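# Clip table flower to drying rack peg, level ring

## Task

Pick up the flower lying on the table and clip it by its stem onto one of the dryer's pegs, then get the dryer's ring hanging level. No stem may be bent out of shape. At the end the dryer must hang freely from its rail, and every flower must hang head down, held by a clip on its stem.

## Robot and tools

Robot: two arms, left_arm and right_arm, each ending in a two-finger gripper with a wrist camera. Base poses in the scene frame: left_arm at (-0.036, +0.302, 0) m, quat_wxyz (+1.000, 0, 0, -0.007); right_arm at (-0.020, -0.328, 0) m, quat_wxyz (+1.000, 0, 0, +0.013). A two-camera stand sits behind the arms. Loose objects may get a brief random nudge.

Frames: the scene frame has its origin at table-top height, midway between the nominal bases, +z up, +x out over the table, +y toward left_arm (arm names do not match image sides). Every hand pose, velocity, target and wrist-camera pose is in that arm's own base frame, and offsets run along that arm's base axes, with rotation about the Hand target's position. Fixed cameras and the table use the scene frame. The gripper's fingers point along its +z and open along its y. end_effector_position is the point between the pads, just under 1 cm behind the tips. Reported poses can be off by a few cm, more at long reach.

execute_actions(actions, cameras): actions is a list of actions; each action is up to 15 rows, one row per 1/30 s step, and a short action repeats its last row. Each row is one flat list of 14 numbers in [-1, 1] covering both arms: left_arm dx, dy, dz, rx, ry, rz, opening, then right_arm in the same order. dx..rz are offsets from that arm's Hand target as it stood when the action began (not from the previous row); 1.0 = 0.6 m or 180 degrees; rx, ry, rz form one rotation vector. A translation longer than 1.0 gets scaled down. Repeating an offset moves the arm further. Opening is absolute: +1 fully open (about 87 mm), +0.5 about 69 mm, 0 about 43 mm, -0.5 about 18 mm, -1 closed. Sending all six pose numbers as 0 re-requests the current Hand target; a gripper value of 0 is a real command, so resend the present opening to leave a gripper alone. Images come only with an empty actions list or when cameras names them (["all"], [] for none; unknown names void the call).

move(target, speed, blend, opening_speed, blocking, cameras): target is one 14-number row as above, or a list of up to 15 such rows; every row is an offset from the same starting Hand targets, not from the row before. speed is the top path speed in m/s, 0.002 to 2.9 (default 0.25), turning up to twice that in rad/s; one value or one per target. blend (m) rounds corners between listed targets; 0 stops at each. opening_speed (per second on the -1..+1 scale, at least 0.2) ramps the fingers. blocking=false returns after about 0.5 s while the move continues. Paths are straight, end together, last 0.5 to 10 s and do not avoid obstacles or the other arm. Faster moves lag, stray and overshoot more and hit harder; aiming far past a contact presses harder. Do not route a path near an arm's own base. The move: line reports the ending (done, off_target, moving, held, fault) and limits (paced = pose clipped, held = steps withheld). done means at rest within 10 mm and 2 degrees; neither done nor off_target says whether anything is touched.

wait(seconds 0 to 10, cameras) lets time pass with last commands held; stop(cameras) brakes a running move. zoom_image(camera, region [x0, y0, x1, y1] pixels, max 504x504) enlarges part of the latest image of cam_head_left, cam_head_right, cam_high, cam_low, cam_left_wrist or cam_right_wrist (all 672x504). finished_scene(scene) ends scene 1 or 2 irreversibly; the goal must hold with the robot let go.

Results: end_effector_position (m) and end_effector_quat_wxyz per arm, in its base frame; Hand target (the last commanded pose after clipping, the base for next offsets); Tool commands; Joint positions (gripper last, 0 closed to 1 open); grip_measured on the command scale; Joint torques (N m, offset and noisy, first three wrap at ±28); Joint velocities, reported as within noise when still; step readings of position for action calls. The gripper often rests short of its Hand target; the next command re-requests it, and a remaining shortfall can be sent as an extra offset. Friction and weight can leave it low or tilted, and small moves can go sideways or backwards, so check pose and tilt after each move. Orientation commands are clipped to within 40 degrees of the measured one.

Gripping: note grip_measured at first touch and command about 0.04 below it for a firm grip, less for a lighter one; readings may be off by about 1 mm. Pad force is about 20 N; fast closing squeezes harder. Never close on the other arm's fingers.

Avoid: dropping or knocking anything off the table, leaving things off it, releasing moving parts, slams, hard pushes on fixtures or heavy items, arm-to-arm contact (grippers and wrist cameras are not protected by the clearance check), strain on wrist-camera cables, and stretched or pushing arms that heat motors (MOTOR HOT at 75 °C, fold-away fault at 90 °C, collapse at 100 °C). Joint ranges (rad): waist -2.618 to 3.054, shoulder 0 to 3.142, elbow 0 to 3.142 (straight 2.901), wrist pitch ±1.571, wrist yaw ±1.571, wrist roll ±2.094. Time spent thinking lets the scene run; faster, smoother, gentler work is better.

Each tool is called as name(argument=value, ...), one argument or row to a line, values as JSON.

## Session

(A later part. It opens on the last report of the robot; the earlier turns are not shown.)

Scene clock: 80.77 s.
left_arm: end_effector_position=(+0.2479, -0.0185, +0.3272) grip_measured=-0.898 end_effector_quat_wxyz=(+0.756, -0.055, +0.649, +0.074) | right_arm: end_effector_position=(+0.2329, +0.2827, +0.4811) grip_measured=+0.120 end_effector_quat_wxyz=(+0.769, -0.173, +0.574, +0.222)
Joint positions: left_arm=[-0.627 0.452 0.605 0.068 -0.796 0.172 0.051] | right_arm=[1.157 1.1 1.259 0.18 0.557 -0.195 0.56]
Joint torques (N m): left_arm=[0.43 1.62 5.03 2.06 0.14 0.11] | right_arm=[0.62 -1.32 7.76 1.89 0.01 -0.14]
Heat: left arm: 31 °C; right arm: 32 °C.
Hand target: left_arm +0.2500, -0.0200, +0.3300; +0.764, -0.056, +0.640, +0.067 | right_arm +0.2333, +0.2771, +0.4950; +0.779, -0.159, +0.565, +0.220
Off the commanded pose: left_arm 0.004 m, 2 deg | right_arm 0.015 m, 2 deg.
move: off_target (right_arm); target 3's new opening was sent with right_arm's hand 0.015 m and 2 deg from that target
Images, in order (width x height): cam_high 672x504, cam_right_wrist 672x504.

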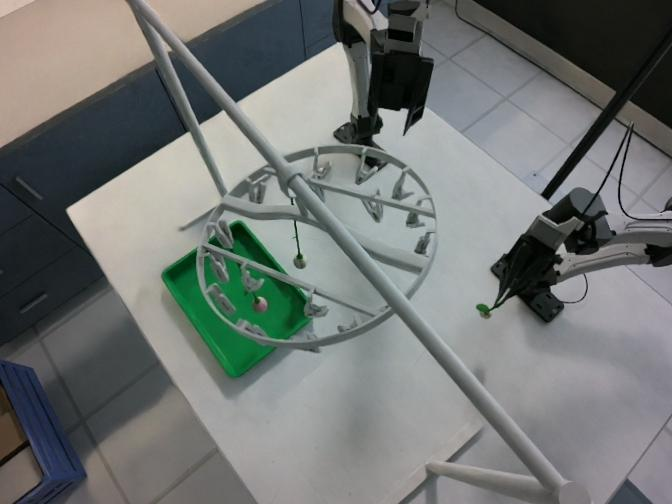

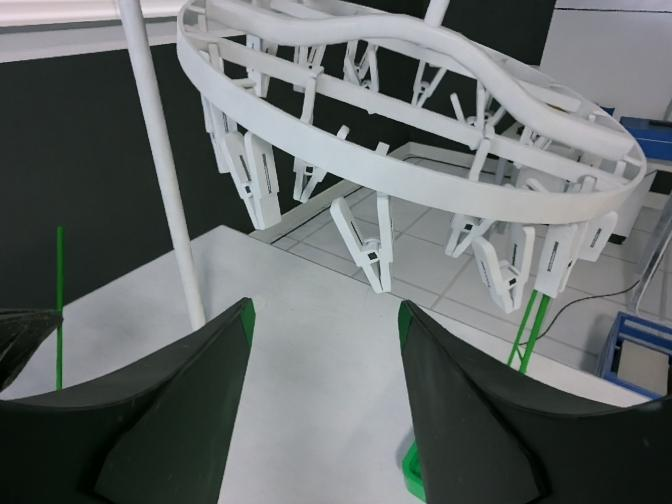

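move(
  target=[0,0,0,0,0,0,-1, 0.028,0.148,0.0083,0,0,-0.0833,0.12],
  speed=0.15,
  cameras=["cam_right_wrist"],
)

zoom_image(
  camera="cam_right_wrist",
  region=[200, 60, 480, 340],
)

Scene clock: 85.70 s.
left_arm: end_effector_position=(+0.2479, -0.0185, +0.3272) grip_measured=-0.898 end_effector_quat_wxyz=(+0.756, -0.055, +0.649, +0.074) | right_arm: end_effector_position=(+0.2496, +0.3730, +0.4868) grip_measured=+0.120 end_effector_quat_wxyz=(+0.795, -0.108, +0.587, +0.113)
Joint positions: left_arm=[-0.627 0.452 0.605 0.068 -0.796 0.172 0.051] | right_arm=[1.329 1.563 1.572 0.504 0.942 -0.467 0.56]
Joint torques (N m): left_arm=[0.53 1.58 5.03 2.06 0.12 0.14] | right_arm=[0.49 -5.42 7.76 1.75 -0.1 -0.14]
Heat: left arm: 32 °C; right arm: 33 °C.
Hand target: left_arm +0.2500, -0.0200, +0.3300; +0.764, -0.056, +0.640, +0.067 | right_arm +0.2501, +0.3659, +0.5000; +0.801, -0.084, +0.581, +0.116
Off the commanded pose: left_arm 0.004 m, 2 deg | right_arm 0.015 m, 3 deg.
move: off_target (right_arm)
Images, in order (width x height): cam_right_wrist 672x504.

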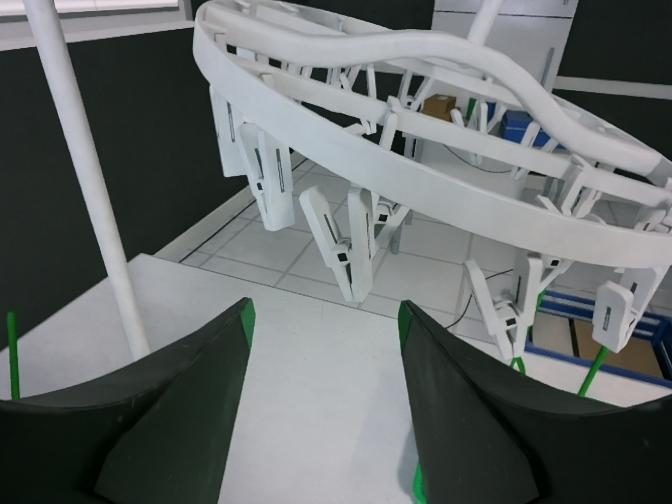

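Scaled by 1.800 from the camera's 672x504 image, which has a finer 960x720 frame.

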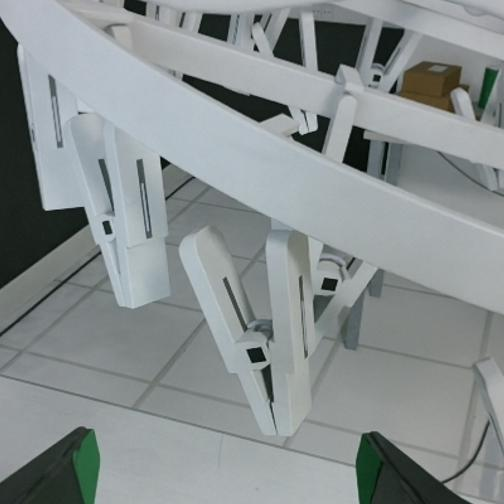

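move(
  target=[0,0,0,0,0,0,-1, 0.075,0.0195,0.0217,0,0,0,0.12],
  speed=0.12,
  cameras=["cam_right_wrist"],
)

zoom_image(
  camera="cam_right_wrist",
  region=[200, 120, 480, 400],
)

Scene clock: 88.53 s.
left_arm: end_effector_position=(+0.2479, -0.0185, +0.3272) grip_measured=-0.898 end_effector_quat_wxyz=(+0.756, -0.055, +0.649, +0.074) | right_arm: end_effector_position=(+0.2921, +0.3766, +0.5075) grip_measured=+0.120 end_effector_quat_wxyz=(+0.801, -0.084, +0.583, +0.106)
Joint positions: left_arm=[-0.627 0.452 0.605 0.068 -0.796 0.172 0.051] | right_arm=[1.223 1.667 1.756 0.415 0.884 -0.415 0.56]
Joint torques (N m): left_arm=[0.39 1.76 4.96 2.03 0.13 0.12] | right_arm=[-0.31 -6.04 7.65 1.12 -0.47 0.18]
Heat: left arm: 32 °C; right arm: 33 °C.
Hand target: left_arm +0.2500, -0.0200, +0.3300; +0.764, -0.056, +0.640, +0.067 | right_arm +0.2951, +0.3776, +0.5130; +0.801, -0.084, +0.581, +0.116
Off the commanded pose: left_arm 0.004 m, 2 deg | right_arm 0.006 m, 1 deg.
move: done
Images, in order (width x height): cam_right_wrist 672x504.

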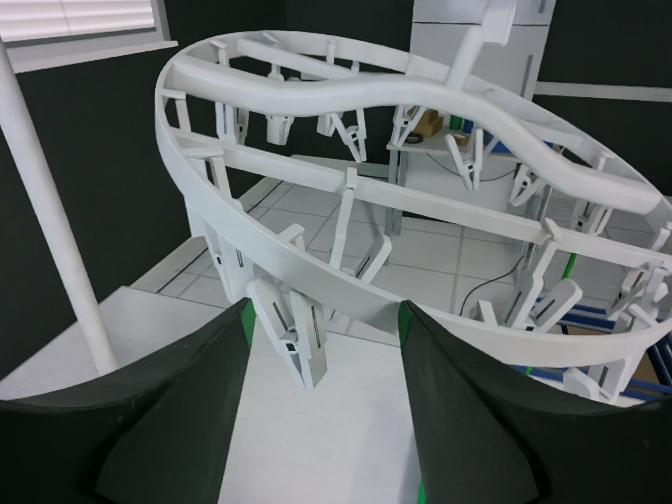

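Scaled by 1.800 from the camera's 672x504 image, which has a finer 960x720 frame.

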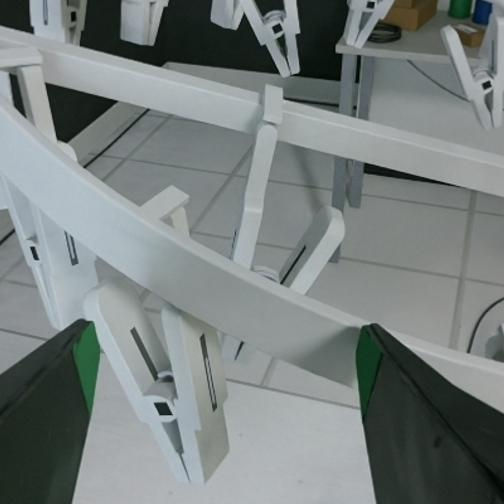

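move(
  target=[0,0,0,0,0,0,-1, -0.0083,0.0217,-0.0167,0,0,0,0.12],
  speed=0.08,
  cameras=["cam_right_wrist"],
)

zoom_image(
  camera="cam_right_wrist",
  region=[200, 120, 480, 400],
)

Scene clock: 91.27 s.
left_arm: end_effector_position=(+0.2479, -0.0185, +0.3272) grip_measured=-0.898 end_effector_quat_wxyz=(+0.756, -0.055, +0.649, +0.074) | right_arm: end_effector_position=(+0.2900, +0.3917, +0.4947) grip_measured=+0.120 end_effector_quat_wxyz=(+0.796, -0.099, +0.588, +0.105)
Joint positions: left_arm=[-0.627 0.452 0.605 0.068 -0.796 0.172 0.051] | right_arm=[1.238 1.697 1.756 0.415 0.884 -0.415 0.56]
Joint torques (N m): left_arm=[0.38 1.66 5.09 2.07 0.11 0.12] | right_arm=[0.47 -6.43 6.86 1.72 -0.26 0.01]
Heat: left arm: 32 °C; right arm: 33 °C.
Hand target: left_arm +0.2500, -0.0200, +0.3300; +0.764, -0.056, +0.640, +0.067 | right_arm +0.2901, +0.3906, +0.5030; +0.801, -0.084, +0.581, +0.116
Off the commanded pose: left_arm 0.004 m, 2 deg | right_arm 0.008 m, 2 deg.
move: done
Images, in order (width x height): cam_right_wrist 672x504.

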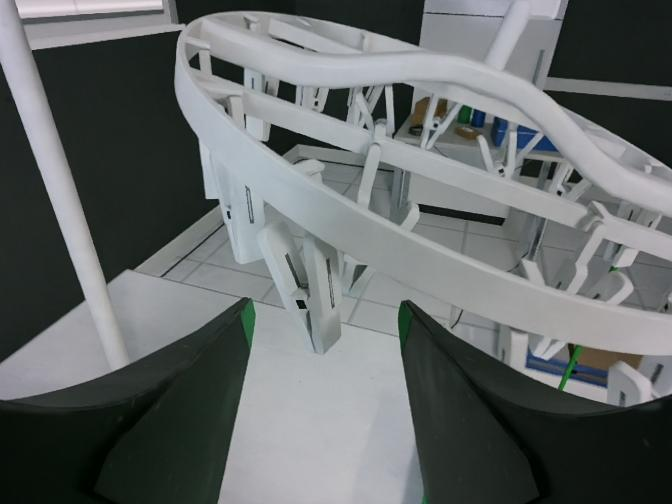

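Scaled by 1.800 from the camera's 672x504 image, which has a finer 960x720 frame.

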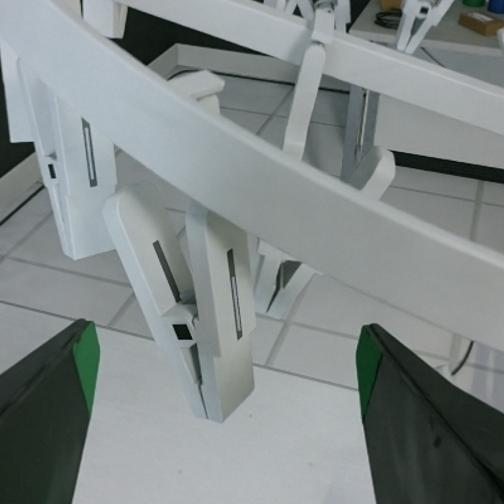

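move(
  target=[0,0,0,0,0,0,-1, 0.0785,0.043,0.006,0,0,0,0.12],
  speed=0.08,
  cameras=["cam_right_wrist"],
)

zoom_image(
  camera="cam_right_wrist",
  region=[200, 180, 480, 460],
)

Scene clock: 94.57 s.
left_arm: end_effector_position=(+0.2479, -0.0185, +0.3272) grip_measured=-0.898 end_effector_quat_wxyz=(+0.756, -0.055, +0.649, +0.074) | right_arm: end_effector_position=(+0.3328, +0.4169, +0.4996) grip_measured=+0.120 end_effector_quat_wxyz=(+0.800, -0.086, +0.584, +0.106)
Joint positions: left_arm=[-0.627 0.452 0.605 0.068 -0.796 0.172 0.051] | right_arm=[1.162 1.873 1.988 0.349 0.828 -0.369 0.56]
Joint torques (N m): left_arm=[0.5 1.54 4.97 2.03 0.13 0.15] | right_arm=[-0.66 -7.83 7.99 1.25 -0.44 0.17]
Heat: left arm: 32 °C; right arm: 33 °C.
Hand target: left_arm +0.2500, -0.0200, +0.3300; +0.764, -0.056, +0.640, +0.067 | right_arm +0.3372, +0.4164, +0.5066; +0.801, -0.084, +0.581, +0.116
Off the commanded pose: left_arm 0.004 m, 2 deg | right_arm 0.008 m, 1 deg.
move: done
Images, in order (width x height): cam_right_wrist 672x504.

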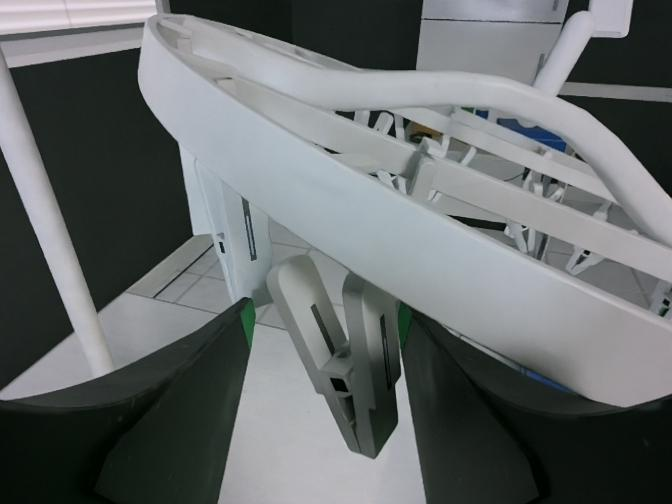

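Scaled by 1.800 from the camera's 672x504 image, which has a finer 960x720 frame.

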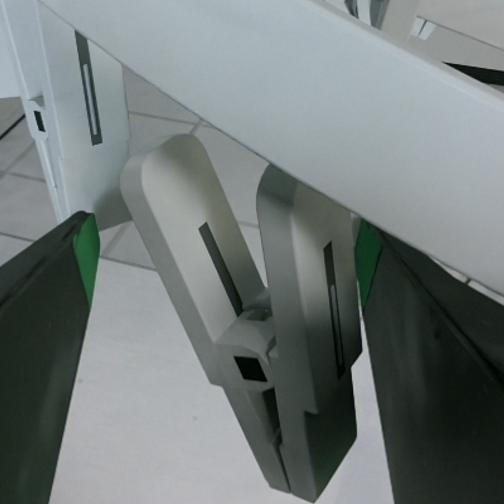

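move(
  target=[
    [0,0,0,0,0,0,-1, -0.0135,-0.0463,-0.003,0,0,0.02,0.12],
    [0,0,0,0,0,0,-1, -0.0305,-0.0827,-0.006,0,0,0.045,0.12],
    [0,0,0,0,0,0,-1, -0.0408,-0.1213,-0.008,0,0,0.07,0.12],
    [0,0,0,0,0,0,-1, -0.0438,-0.152,-0.008,0,0,0.0833,0.12],
  ],
  speed=0.09,
  blend=[0.015,0.015,0.015,0],
  cameras=["cam_right_wrist"],
)

zoom_image(
  camera="cam_right_wrist",
  region=[200, 180, 480, 460],
)

Scene clock: 98.83 s.
left_arm: end_effector_position=(+0.2479, -0.0185, +0.3272) grip_measured=-0.898 end_effector_quat_wxyz=(+0.756, -0.055, +0.649, +0.074) | right_arm: end_effector_position=(+0.3160, +0.3238, +0.5041) grip_measured=+0.120 end_effector_quat_wxyz=(+0.787, -0.151, +0.562, +0.207)
Joint positions: left_arm=[-0.627 0.452 0.605 0.068 -0.796 0.172 0.051] | right_arm=[0.973 1.411 1.52 0.255 0.428 -0.162 0.56]
Joint torques (N m): left_arm=[0.51 1.74 5.14 2.01 0.15 0.14] | right_arm=[-0.18 -5.61 5.23 1.43 -0.36 0.17]
Heat: left arm: 32 °C; right arm: 33 °C.
Hand target: left_arm +0.2500, -0.0200, +0.3300; +0.764, -0.056, +0.640, +0.067 | right_arm +0.3109, +0.3252, +0.5018; +0.779, -0.159, +0.565, +0.220
Off the commanded pose: left_arm 0.004 m, 2 deg | right_arm 0.006 m, 2 deg.
move: done; blend cut to 0.0104 m at target 3
Images, in order (width x height): cam_right_wrist 672x504.

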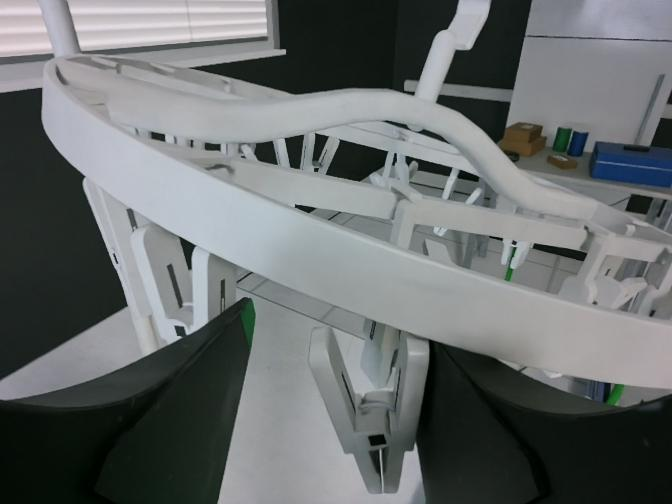

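Scaled by 1.800 from the camera's 672x504 image, which has a finer 960x720 frame.

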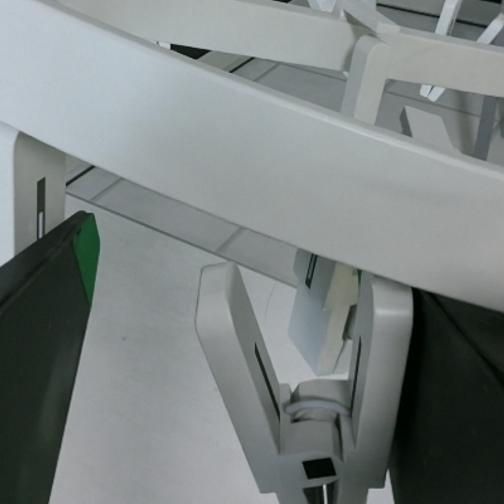

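move(
  target=[0,0,0,0,0,0,-1, 0.0115,-0.022,-0.0158,0,0,0,0.12],
  speed=0.07,
  cameras=["cam_right_wrist"],
)

zoom_image(
  camera="cam_right_wrist",
  region=[200, 180, 480, 460],
)

Scene clock: 101.27 s.
left_arm: end_effector_position=(+0.2479, -0.0185, +0.3272) grip_measured=-0.898 end_effector_quat_wxyz=(+0.756, -0.055, +0.649, +0.074) | right_arm: end_effector_position=(+0.3249, +0.3127, +0.4880) grip_measured=+0.120 end_effector_quat_wxyz=(+0.781, -0.159, +0.570, +0.201)
Joint positions: left_arm=[-0.627 0.452 0.605 0.068 -0.796 0.172 0.051] | right_arm=[0.924 1.381 1.456 0.255 0.381 -0.146 0.56]
Joint torques (N m): left_arm=[0.44 1.68 4.96 2.05 0.13 0.14] | right_arm=[-0.18 -5.96 5.29 1.73 -0.33 0.17]
Heat: left arm: 32 °C; right arm: 33 °C.
Hand target: left_arm +0.2500, -0.0200, +0.3300; +0.764, -0.056, +0.640, +0.067 | right_arm +0.3178, +0.3120, +0.4923; +0.779, -0.159, +0.565, +0.220
Off the commanded pose: left_arm 0.004 m, 2 deg | right_arm 0.008 m, 2 deg.
move: done
Images, in order (width x height): cam_right_wrist 672x504.

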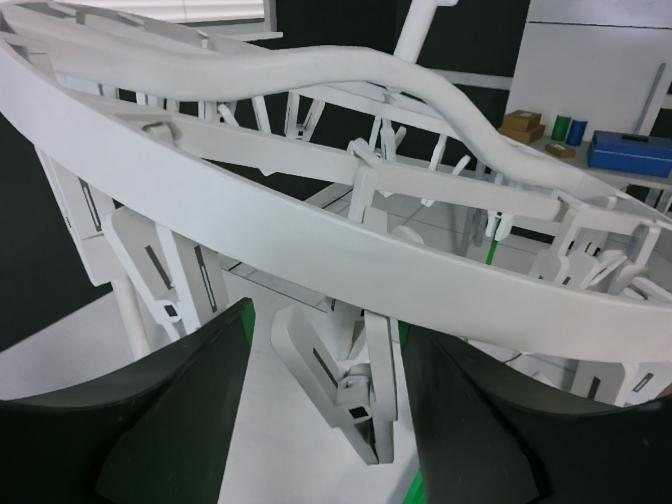

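Scaled by 1.800 from the camera's 672x504 image, which has a finer 960x720 frame.

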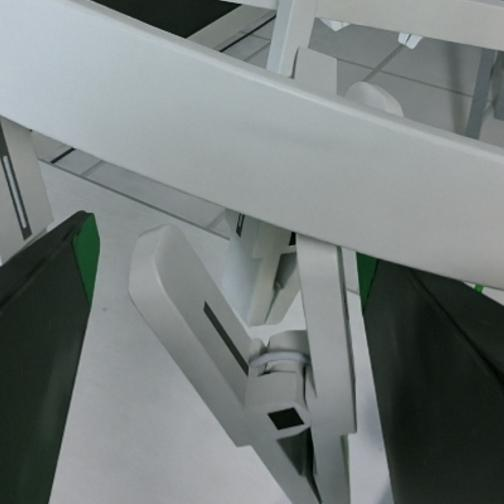

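move(
  target=[
    [0,0,0,0,0,0,-1, 0.002,0.002,-0.011,0,0,0,0.12],
    [0,0,0,0,0,0,-1, 0.002,0.002,-0.011,0,0,0,-0.75],
  ],
  speed=0.06,
  opening_speed=0.6,
  cameras=["cam_right_wrist"],
)

zoom_image(
  camera="cam_right_wrist",
  region=[200, 224, 480, 504],
)

Scene clock: 104.97 s.
left_arm: end_effector_position=(+0.2479, -0.0185, +0.3272) grip_measured=-0.898 end_effector_quat_wxyz=(+0.756, -0.055, +0.649, +0.074) | right_arm: end_effector_position=(+0.3263, +0.3150, +0.4748) grip_measured=-0.443 end_effector_quat_wxyz=(+0.774, -0.166, +0.578, +0.197)
Joint positions: left_arm=[-0.627 0.452 0.605 0.068 -0.796 0.172 0.051] | right_arm=[0.924 1.379 1.426 0.255 0.379 -0.145 0.278]
Joint torques (N m): left_arm=[0.55 1.59 4.93 2.04 0.11 0.13] | right_arm=[-0.2 -6.02 5.41 2.04 -0.32 0.17]
Heat: left arm: 32 °C; right arm: 33 °C.
Hand target: left_arm +0.2500, -0.0200, +0.3300; +0.764, -0.056, +0.640, +0.067 | right_arm +0.3190, +0.3132, +0.4857; +0.779, -0.159, +0.565, +0.220
Off the commanded pose: left_arm 0.004 m, 2 deg | right_arm 0.013 m, 3 deg.
move: off_target (right_arm); target 2's new opening was sent with right_arm's hand 0.013 m and 3 deg from that target
Images, in order (width x height): cam_right_wrist 672x504.

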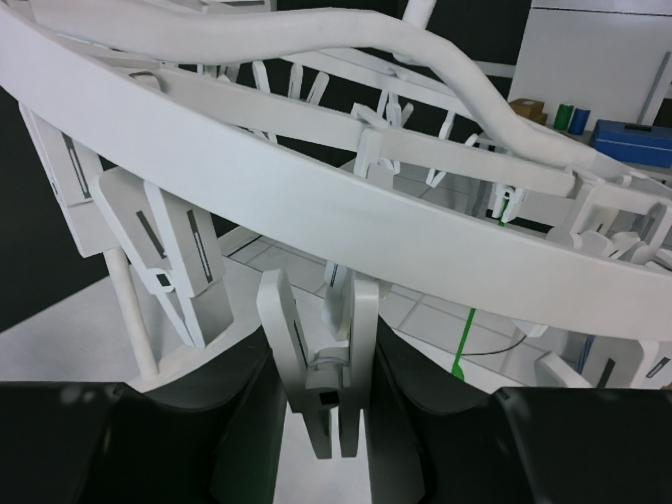

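Scaled by 1.800 from the camera's 672x504 image, which has a finer 960x720 frame.

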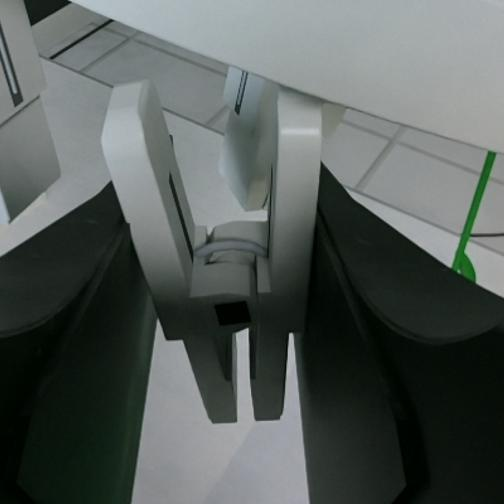

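move(
  target=[
    [0,0,0,0,0,0,-1, 0,0,0,0,0,0,0.0],
    [0,0,0,0,0,0,-1, 0,0,0.022,0,0,0,0.0],
    [0,0,0,0,0,0,-1, 0,0,0.022,0,0,0,-0.75],
  ],
  opening_speed=0.8,
  speed=0.06,
  cameras=["cam_right_wrist"],
)

zoom_image(
  camera="cam_right_wrist",
  region=[200, 224, 480, 504],
)

Scene clock: 110.13 s.
left_arm: end_effector_position=(+0.2479, -0.0185, +0.3272) grip_measured=-0.898 end_effector_quat_wxyz=(+0.756, -0.055, +0.649, +0.074) | right_arm: end_effector_position=(+0.3241, +0.3119, +0.4916) grip_measured=-0.462 end_effector_quat_wxyz=(+0.783, -0.158, +0.567, +0.204)
Joint positions: left_arm=[-0.627 0.452 0.605 0.068 -0.796 0.172 0.051] | right_arm=[0.922 1.379 1.462 0.255 0.376 -0.145 0.269]
Joint torques (N m): left_arm=[0.42 1.63 5.05 2.03 0.14 0.12] | right_arm=[-0.1 -4.67 7.8 1.48 -0.31 0.17]
Heat: left arm: 33 °C; right arm: 33 °C.
Hand target: left_arm +0.2500, -0.0200, +0.3300; +0.764, -0.056, +0.640, +0.067 | right_arm +0.3190, +0.3132, +0.4989; +0.779, -0.159, +0.565, +0.220
Off the commanded pose: left_arm 0.004 m, 2 deg | right_arm 0.009 m, 2 deg.
move: done
Images, in order (width x height): cam_right_wrist 672x504.

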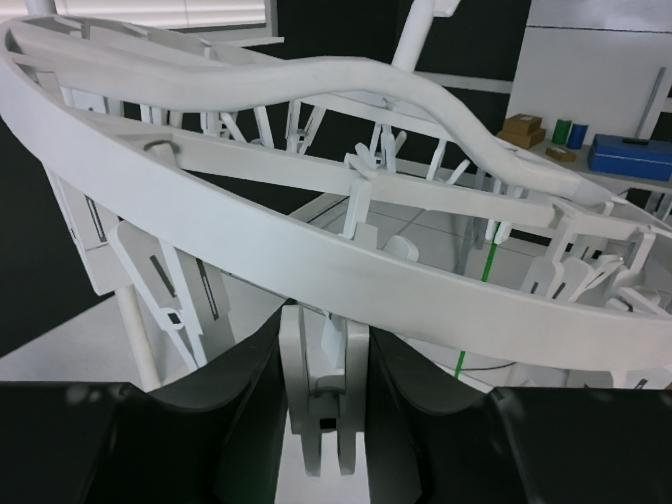

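Scaled by 1.800 from the camera's 672x504 image, which has a finer 960x720 frame.

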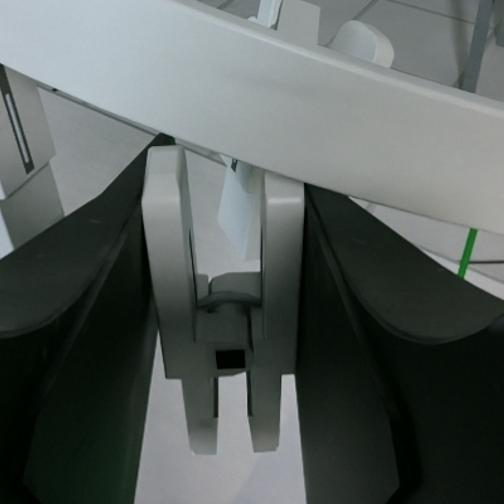

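move(
  target=[-0.0045,-0.455,0.0467,-0.0079,-0.1114,-0.154,-1, 0,0,0,0,0,0,-0.75],
  speed=0.16,
  cameras=["cam_right_wrist","cam_left_wrist"],
)

Scene clock: 118.63 s.
left_arm: end_effector_position=(+0.2486, -0.2911, +0.3361) grip_measured=-0.898 end_effector_quat_wxyz=(+0.843, +0.099, +0.516, -0.115) | right_arm: end_effector_position=(+0.3241, +0.3119, +0.4916) grip_measured=-0.462 end_effector_quat_wxyz=(+0.783, -0.158, +0.567, +0.204)
Joint positions: left_arm=[-1.24 1.402 0.637 1.454 -0.788 0.583 0.051] | right_arm=[0.922 1.379 1.462 0.255 0.376 -0.145 0.269]
Joint torques (N m): left_arm=[-0.31 -3.17 8.34 1.56 0.3 0.16] | right_arm=[-0.1 -4.67 7.8 1.48 -0.31 0.17]
Heat: left arm: 33 °C; right arm: 33 °C.
Hand target: left_arm +0.2473, -0.2930, +0.3580; +0.855, +0.078, +0.494, -0.135 | right_arm +0.3190, +0.3132, +0.4989; +0.779, -0.159, +0.565, +0.220
Off the commanded pose: left_arm 0.022 m, 4 deg | right_arm 0.009 m, 2 deg.
move: off_target (left_arm)
Images, in order (width x height): cam_left_wrist 672x504, cam_right_wrist 672x504.

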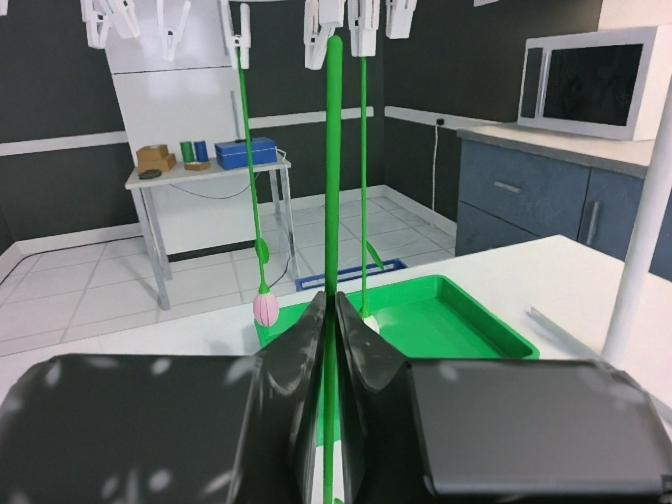

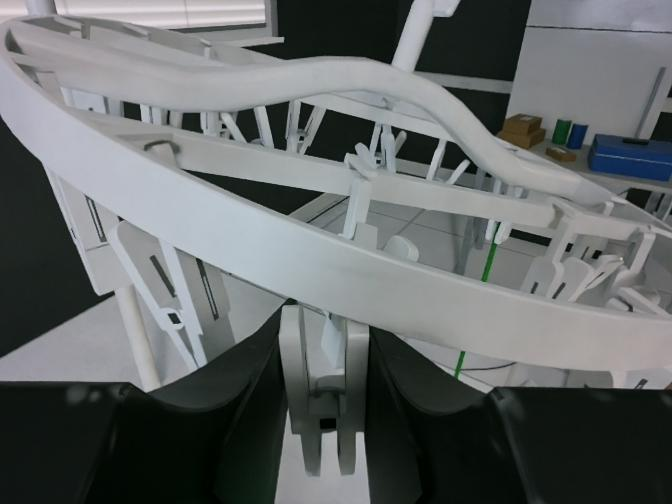

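move(
  target=[0.0935,-0.0413,0.015,0,0,0,-1, 0,0,0,0,0,0,-0.75],
  speed=0.1,
  cameras=["cam_right_wrist","cam_left_wrist"],
)

zoom_image(
  camera="cam_right_wrist",
  region=[240, 350, 420, 504],
)

Scene clock: 121.07 s.
left_arm: end_effector_position=(+0.3035, -0.3101, +0.3547) grip_measured=-0.898 end_effector_quat_wxyz=(+0.852, +0.078, +0.503, -0.120) | right_arm: end_effector_position=(+0.3241, +0.3119, +0.4916) grip_measured=-0.462 end_effector_quat_wxyz=(+0.783, -0.158, +0.567, +0.204)
Joint positions: left_arm=[-1.087 1.541 0.821 1.385 -0.675 0.469 0.051] | right_arm=[0.922 1.379 1.462 0.255 0.376 -0.145 0.269]
Joint torques (N m): left_arm=[0.13 -4.67 8.61 0.95 0.28 -0.08] | right_arm=[-0.1 -4.67 7.8 1.48 -0.31 0.17]
Heat: left arm: 32 °C; right arm: 33 °C.
Hand target: left_arm +0.3034, -0.3178, +0.3670; +0.855, +0.078, +0.494, -0.135 | right_arm +0.3190, +0.3132, +0.4989; +0.779, -0.159, +0.565, +0.220
Off the commanded pose: left_arm 0.015 m, 2 deg | right_arm 0.009 m, 2 deg.
move: off_target (left_arm)
Images, in order (width x height): cam_left_wrist 672x504, cam_right_wrist 672x504.

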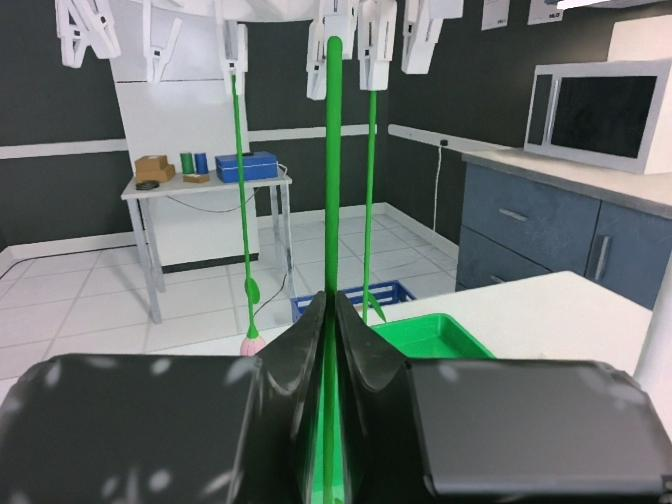

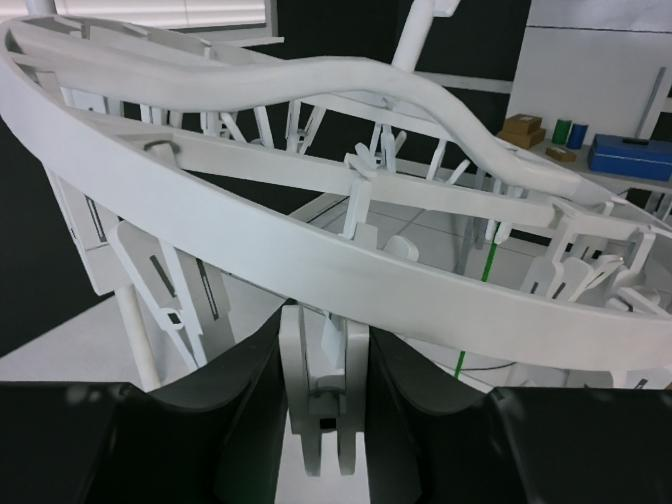

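Scaled by 2.800 from the camera's 672x504 image, which has a finer 960x720 frame.

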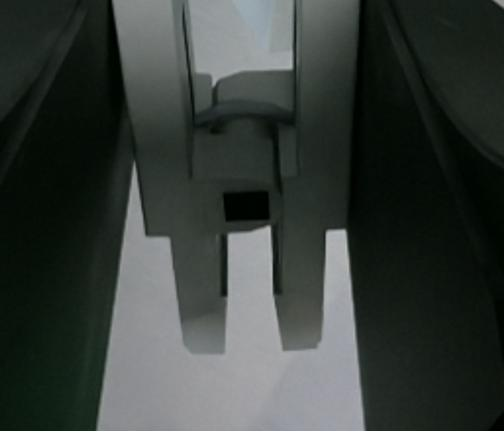

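move(
  target=[0.0058,-0.0117,0.0267,0,0,0,-1, 0,0,0,0,0,0,-0.75],
  speed=0.08,
  cameras=["cam_right_wrist","cam_left_wrist"],
)

zoom_image(
  camera="cam_right_wrist",
  region=[240, 350, 420, 504],
)

Scene clock: 123.03 s.
left_arm: end_effector_position=(+0.3070, -0.3167, +0.3716) grip_measured=-0.898 end_effector_quat_wxyz=(+0.853, +0.077, +0.502, -0.121) | right_arm: end_effector_position=(+0.3241, +0.3119, +0.4916) grip_measured=-0.462 end_effector_quat_wxyz=(+0.783, -0.158, +0.567, +0.204)
Joint positions: left_arm=[-1.087 1.541 0.893 1.316 -0.675 0.469 0.051] | right_arm=[0.922 1.379 1.462 0.255 0.376 -0.145 0.269]
Joint torques (N m): left_arm=[0.24 -4.41 8.66 0.94 0.26 -0.08] | right_arm=[-0.1 -4.68 7.8 1.48 -0.31 0.17]
Heat: left arm: 32 °C; right arm: 33 °C.
Hand target: left_arm +0.3069, -0.3248, +0.3831; +0.855, +0.078, +0.494, -0.135 | right_arm +0.3190, +0.3132, +0.4989; +0.779, -0.159, +0.565, +0.220
Off the commanded pose: left_arm 0.014 m, 2 deg | right_arm 0.009 m, 2 deg.
move: off_target (left_arm)
Images, in order (width x height): cam_left_wrist 672x504, cam_right_wrist 672x504.

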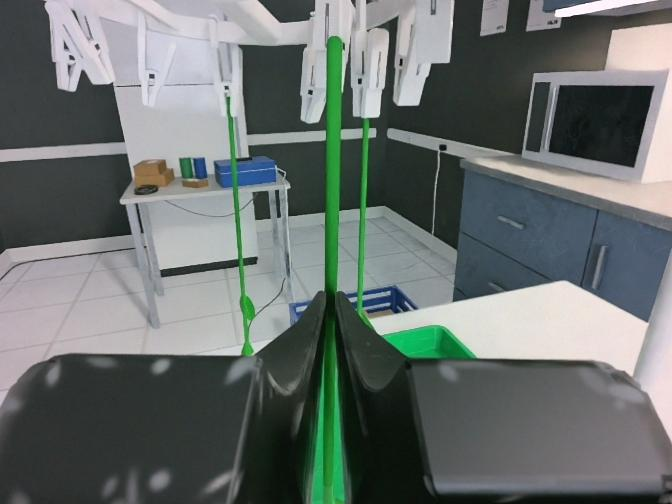

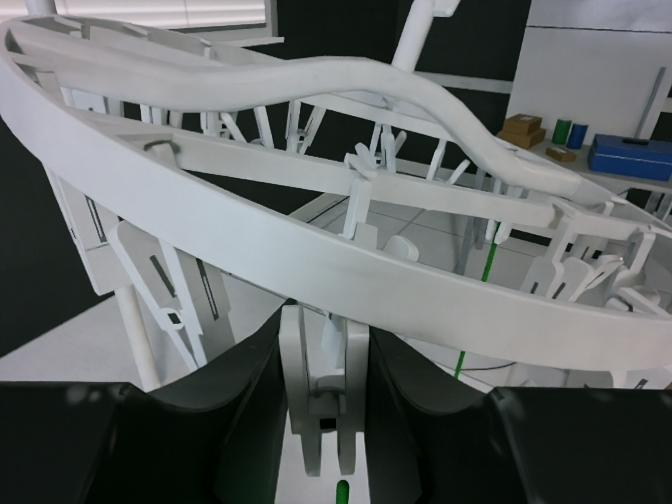

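Scaled by 2.800 from the camera's 672x504 image, which has a finer 960x720 frame.

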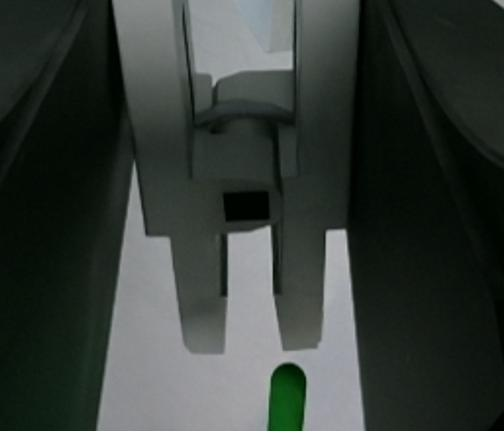

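zoom_image(
  camera="cam_left_wrist",
  region=[260, 0, 440, 135],
)

Scaled by 2.800 from the camera's 672x504 image, which has a finer 960x720 frame.

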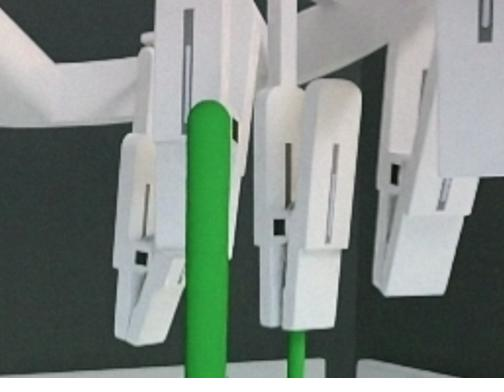

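move(
  target=[-0.0033,0.0167,0.0117,0,0,0,-1, 0,0,0,0,0,0,-0.75],
  speed=0.06,
  cameras=["cam_right_wrist","cam_left_wrist"],
)

zoom_image(
  camera="cam_right_wrist",
  region=[240, 350, 420, 504],
)

zoom_image(
  camera="cam_left_wrist",
  region=[260, 0, 440, 135],
)

Scene clock: 127.83 s.
left_arm: end_effector_position=(+0.3062, -0.3174, +0.3716) grip_measured=-0.898 end_effector_quat_wxyz=(+0.850, +0.084, +0.506, -0.121) | right_arm: end_effector_position=(+0.3241, +0.3119, +0.4916) grip_measured=-0.462 end_effector_quat_wxyz=(+0.783, -0.158, +0.567, +0.204)
Joint positions: left_arm=[-1.087 1.526 0.893 1.279 -0.668 0.462 0.051] | right_arm=[0.922 1.379 1.462 0.255 0.376 -0.145 0.269]
Joint torques (N m): left_arm=[0.27 -7.39 7.5 0.96 0.25 -0.07] | right_arm=[-0.09 -4.67 7.8 1.48 -0.31 0.17]
Heat: left arm: 32 °C; right arm: 34 °C.
Hand target: left_arm +0.3049, -0.3148, +0.3901; +0.855, +0.078, +0.494, -0.135 | right_arm +0.3190, +0.3132, +0.4989; +0.779, -0.159, +0.565, +0.220
Off the commanded pose: left_arm 0.019 m, 2 deg | right_arm 0.009 m, 2 deg.
move: off_target (left_arm)
Images, in order (width x height): cam_left_wrist 672x504, cam_right_wrist 672x504.

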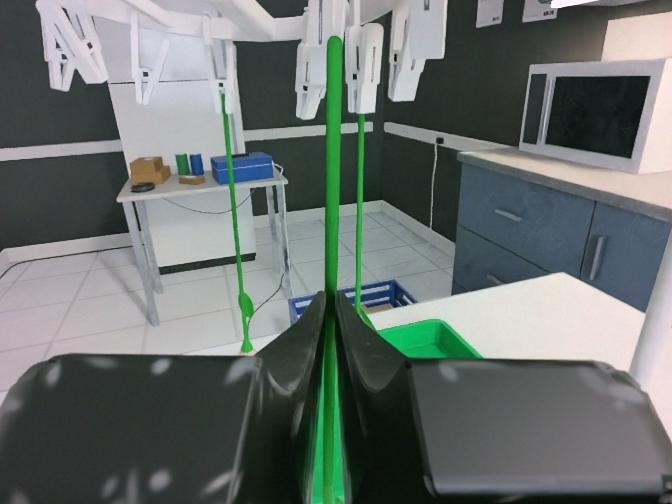

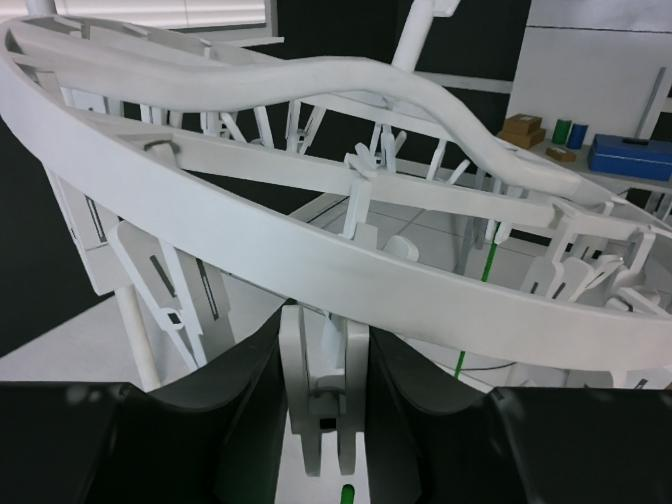

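Scaled by 2.800 from the camera's 672x504 image, which has a finer 960x720 frame.

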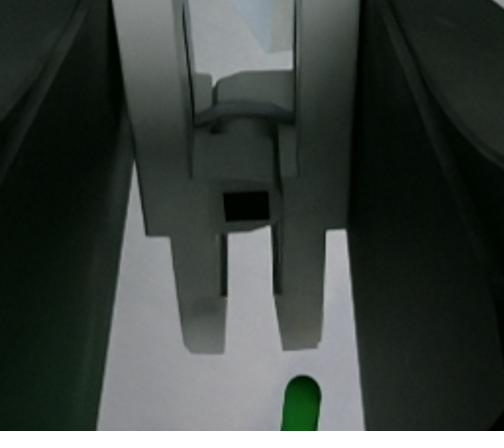

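Scaled by 2.800 from the camera's 672x504 image, which has a finer 960x720 frame.

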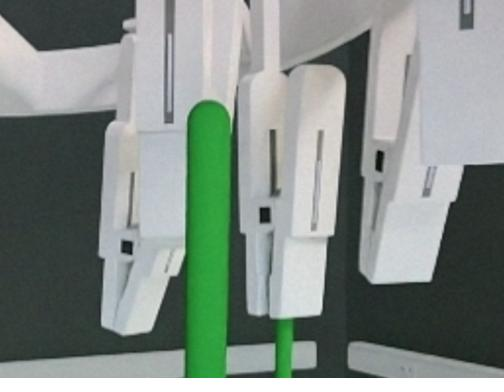

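move(
  target=[-0.002,0.0167,0.0133,0,0,0,-1, 0,0,0,0,0,0,-0.75],
  speed=0.06,
  cameras=["cam_right_wrist","cam_left_wrist"],
)

zoom_image(
  camera="cam_right_wrist",
  region=[240, 350, 420, 504],
)

zoom_image(
  camera="cam_left_wrist",
  region=[260, 0, 440, 135],
)

Scene clock: 129.53 s.
left_arm: end_effector_position=(+0.3051, -0.3079, +0.3836) grip_measured=-0.898 end_effector_quat_wxyz=(+0.851, +0.082, +0.504, -0.123) | right_arm: end_effector_position=(+0.3241, +0.3119, +0.4916) grip_measured=-0.462 end_effector_quat_wxyz=(+0.783, -0.158, +0.567, +0.204)
Joint positions: left_arm=[-1.074 1.477 0.893 1.233 -0.658 0.452 0.051] | right_arm=[0.922 1.379 1.462 0.255 0.376 -0.145 0.269]
Joint torques (N m): left_arm=[0.32 -7.08 7.04 1 0.23 -0.06] | right_arm=[-0.1 -4.67 7.8 1.48 -0.31 0.17]
Heat: left arm: 32 °C; right arm: 34 °C.
Hand target: left_arm +0.3037, -0.3047, +0.3981; +0.855, +0.078, +0.494, -0.135 | right_arm +0.3190, +0.3132, +0.4989; +0.779, -0.159, +0.565, +0.220
Off the commanded pose: left_arm 0.015 m, 2 deg | right_arm 0.009 m, 2 deg.
move: off_target (left_arm)
Images, in order (width x height): cam_left_wrist 672x504, cam_right_wrist 672x504.

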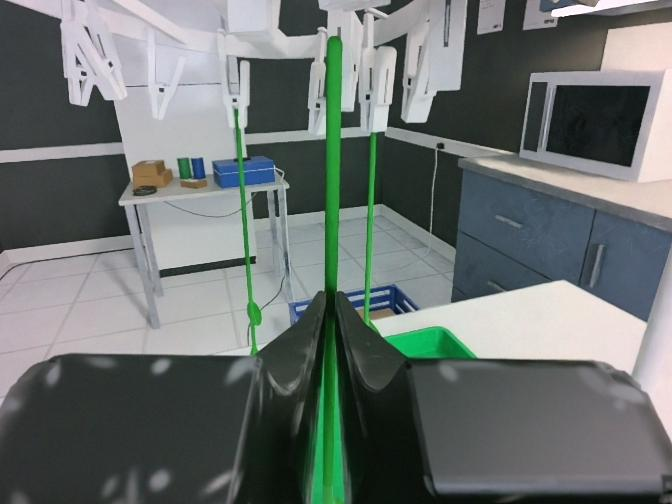

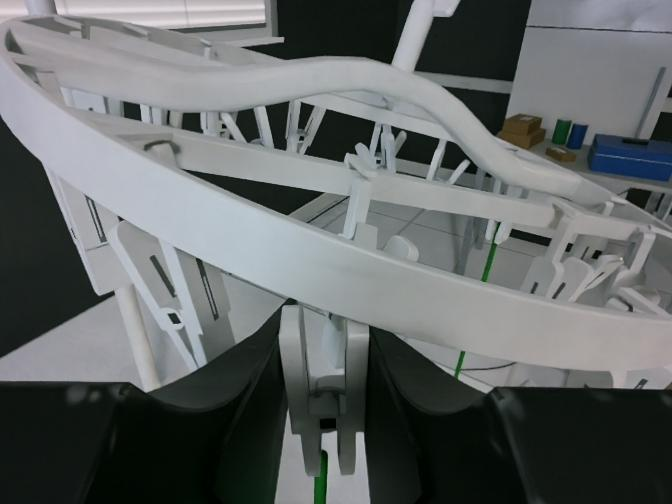

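Scaled by 2.800 from the camera's 672x504 image, which has a finer 960x720 frame.

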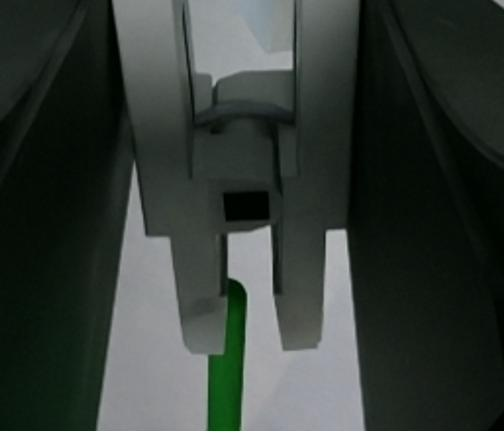

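Scaled by 2.800 from the camera's 672x504 image, which has a finer 960x720 frame.

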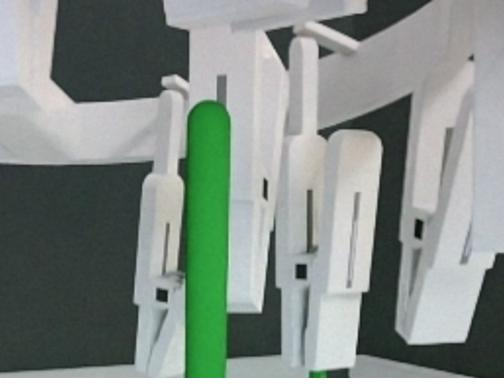

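move(
  target=[-0.0092,-0.0233,-0.0033,0,0,0,-1, 0,0,0,0,0,0,-0.75],
  speed=0.06,
  cameras=["cam_right_wrist","cam_left_wrist"],
)

zoom_image(
  camera="cam_right_wrist",
  region=[240, 350, 420, 504],
)

zoom_image(
  camera="cam_left_wrist",
  region=[260, 0, 440, 135],
)

Scene clock: 132.53 s.
left_arm: end_effector_position=(+0.2976, -0.3203, +0.3775) grip_measured=-0.898 end_effector_quat_wxyz=(+0.848, +0.098, +0.506, -0.128) | right_arm: end_effector_position=(+0.3241, +0.3119, +0.4916) grip_measured=-0.462 end_effector_quat_wxyz=(+0.783, -0.158, +0.567, +0.204)
Joint positions: left_arm=[-1.105 1.492 0.893 1.233 -0.658 0.465 0.051] | right_arm=[0.922 1.379 1.462 0.255 0.376 -0.145 0.269]
Joint torques (N m): left_arm=[-0.55 -4.74 9.14 1.41 -0.02 0.14] | right_arm=[-0.12 -4.66 7.8 1.48 -0.31 0.17]
Heat: left arm: 32 °C; right arm: 34 °C.
Hand target: left_arm +0.2982, -0.3187, +0.3961; +0.855, +0.078, +0.494, -0.135 | right_arm +0.3190, +0.3132, +0.4989; +0.779, -0.159, +0.565, +0.220
Off the commanded pose: left_arm 0.019 m, 3 deg | right_arm 0.009 m, 2 deg.
move: off_target (left_arm)
Images, in order (width x height): cam_left_wrist 672x504, cam_right_wrist 672x504.

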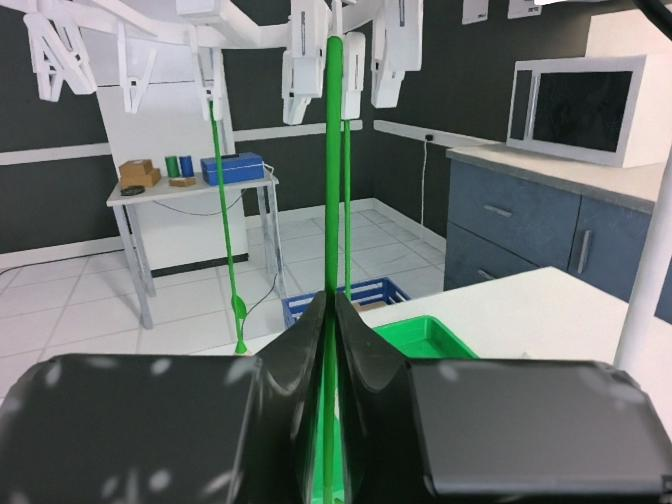

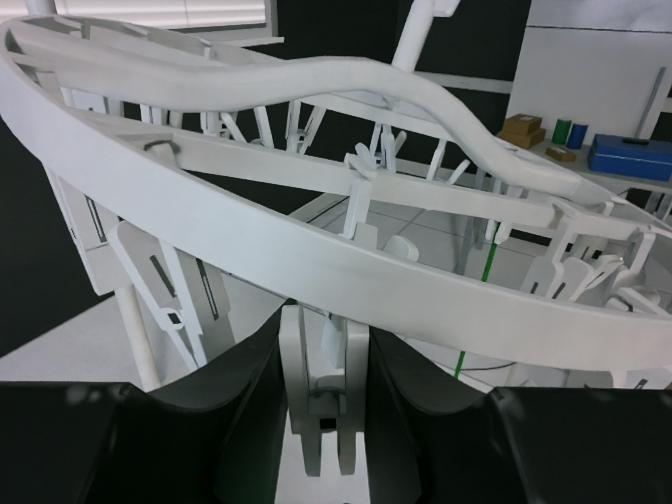

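Scaled by 2.800 from the camera's 672x504 image, which has a finer 960x720 frame.

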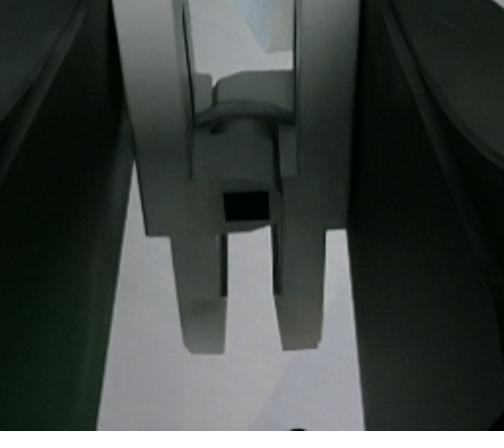

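Scaled by 2.800 from the camera's 672x504 image, which has a finer 960x720 frame.

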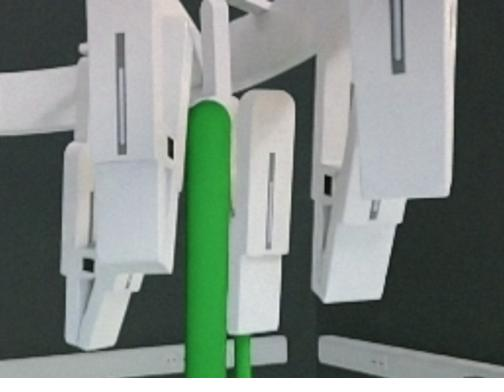

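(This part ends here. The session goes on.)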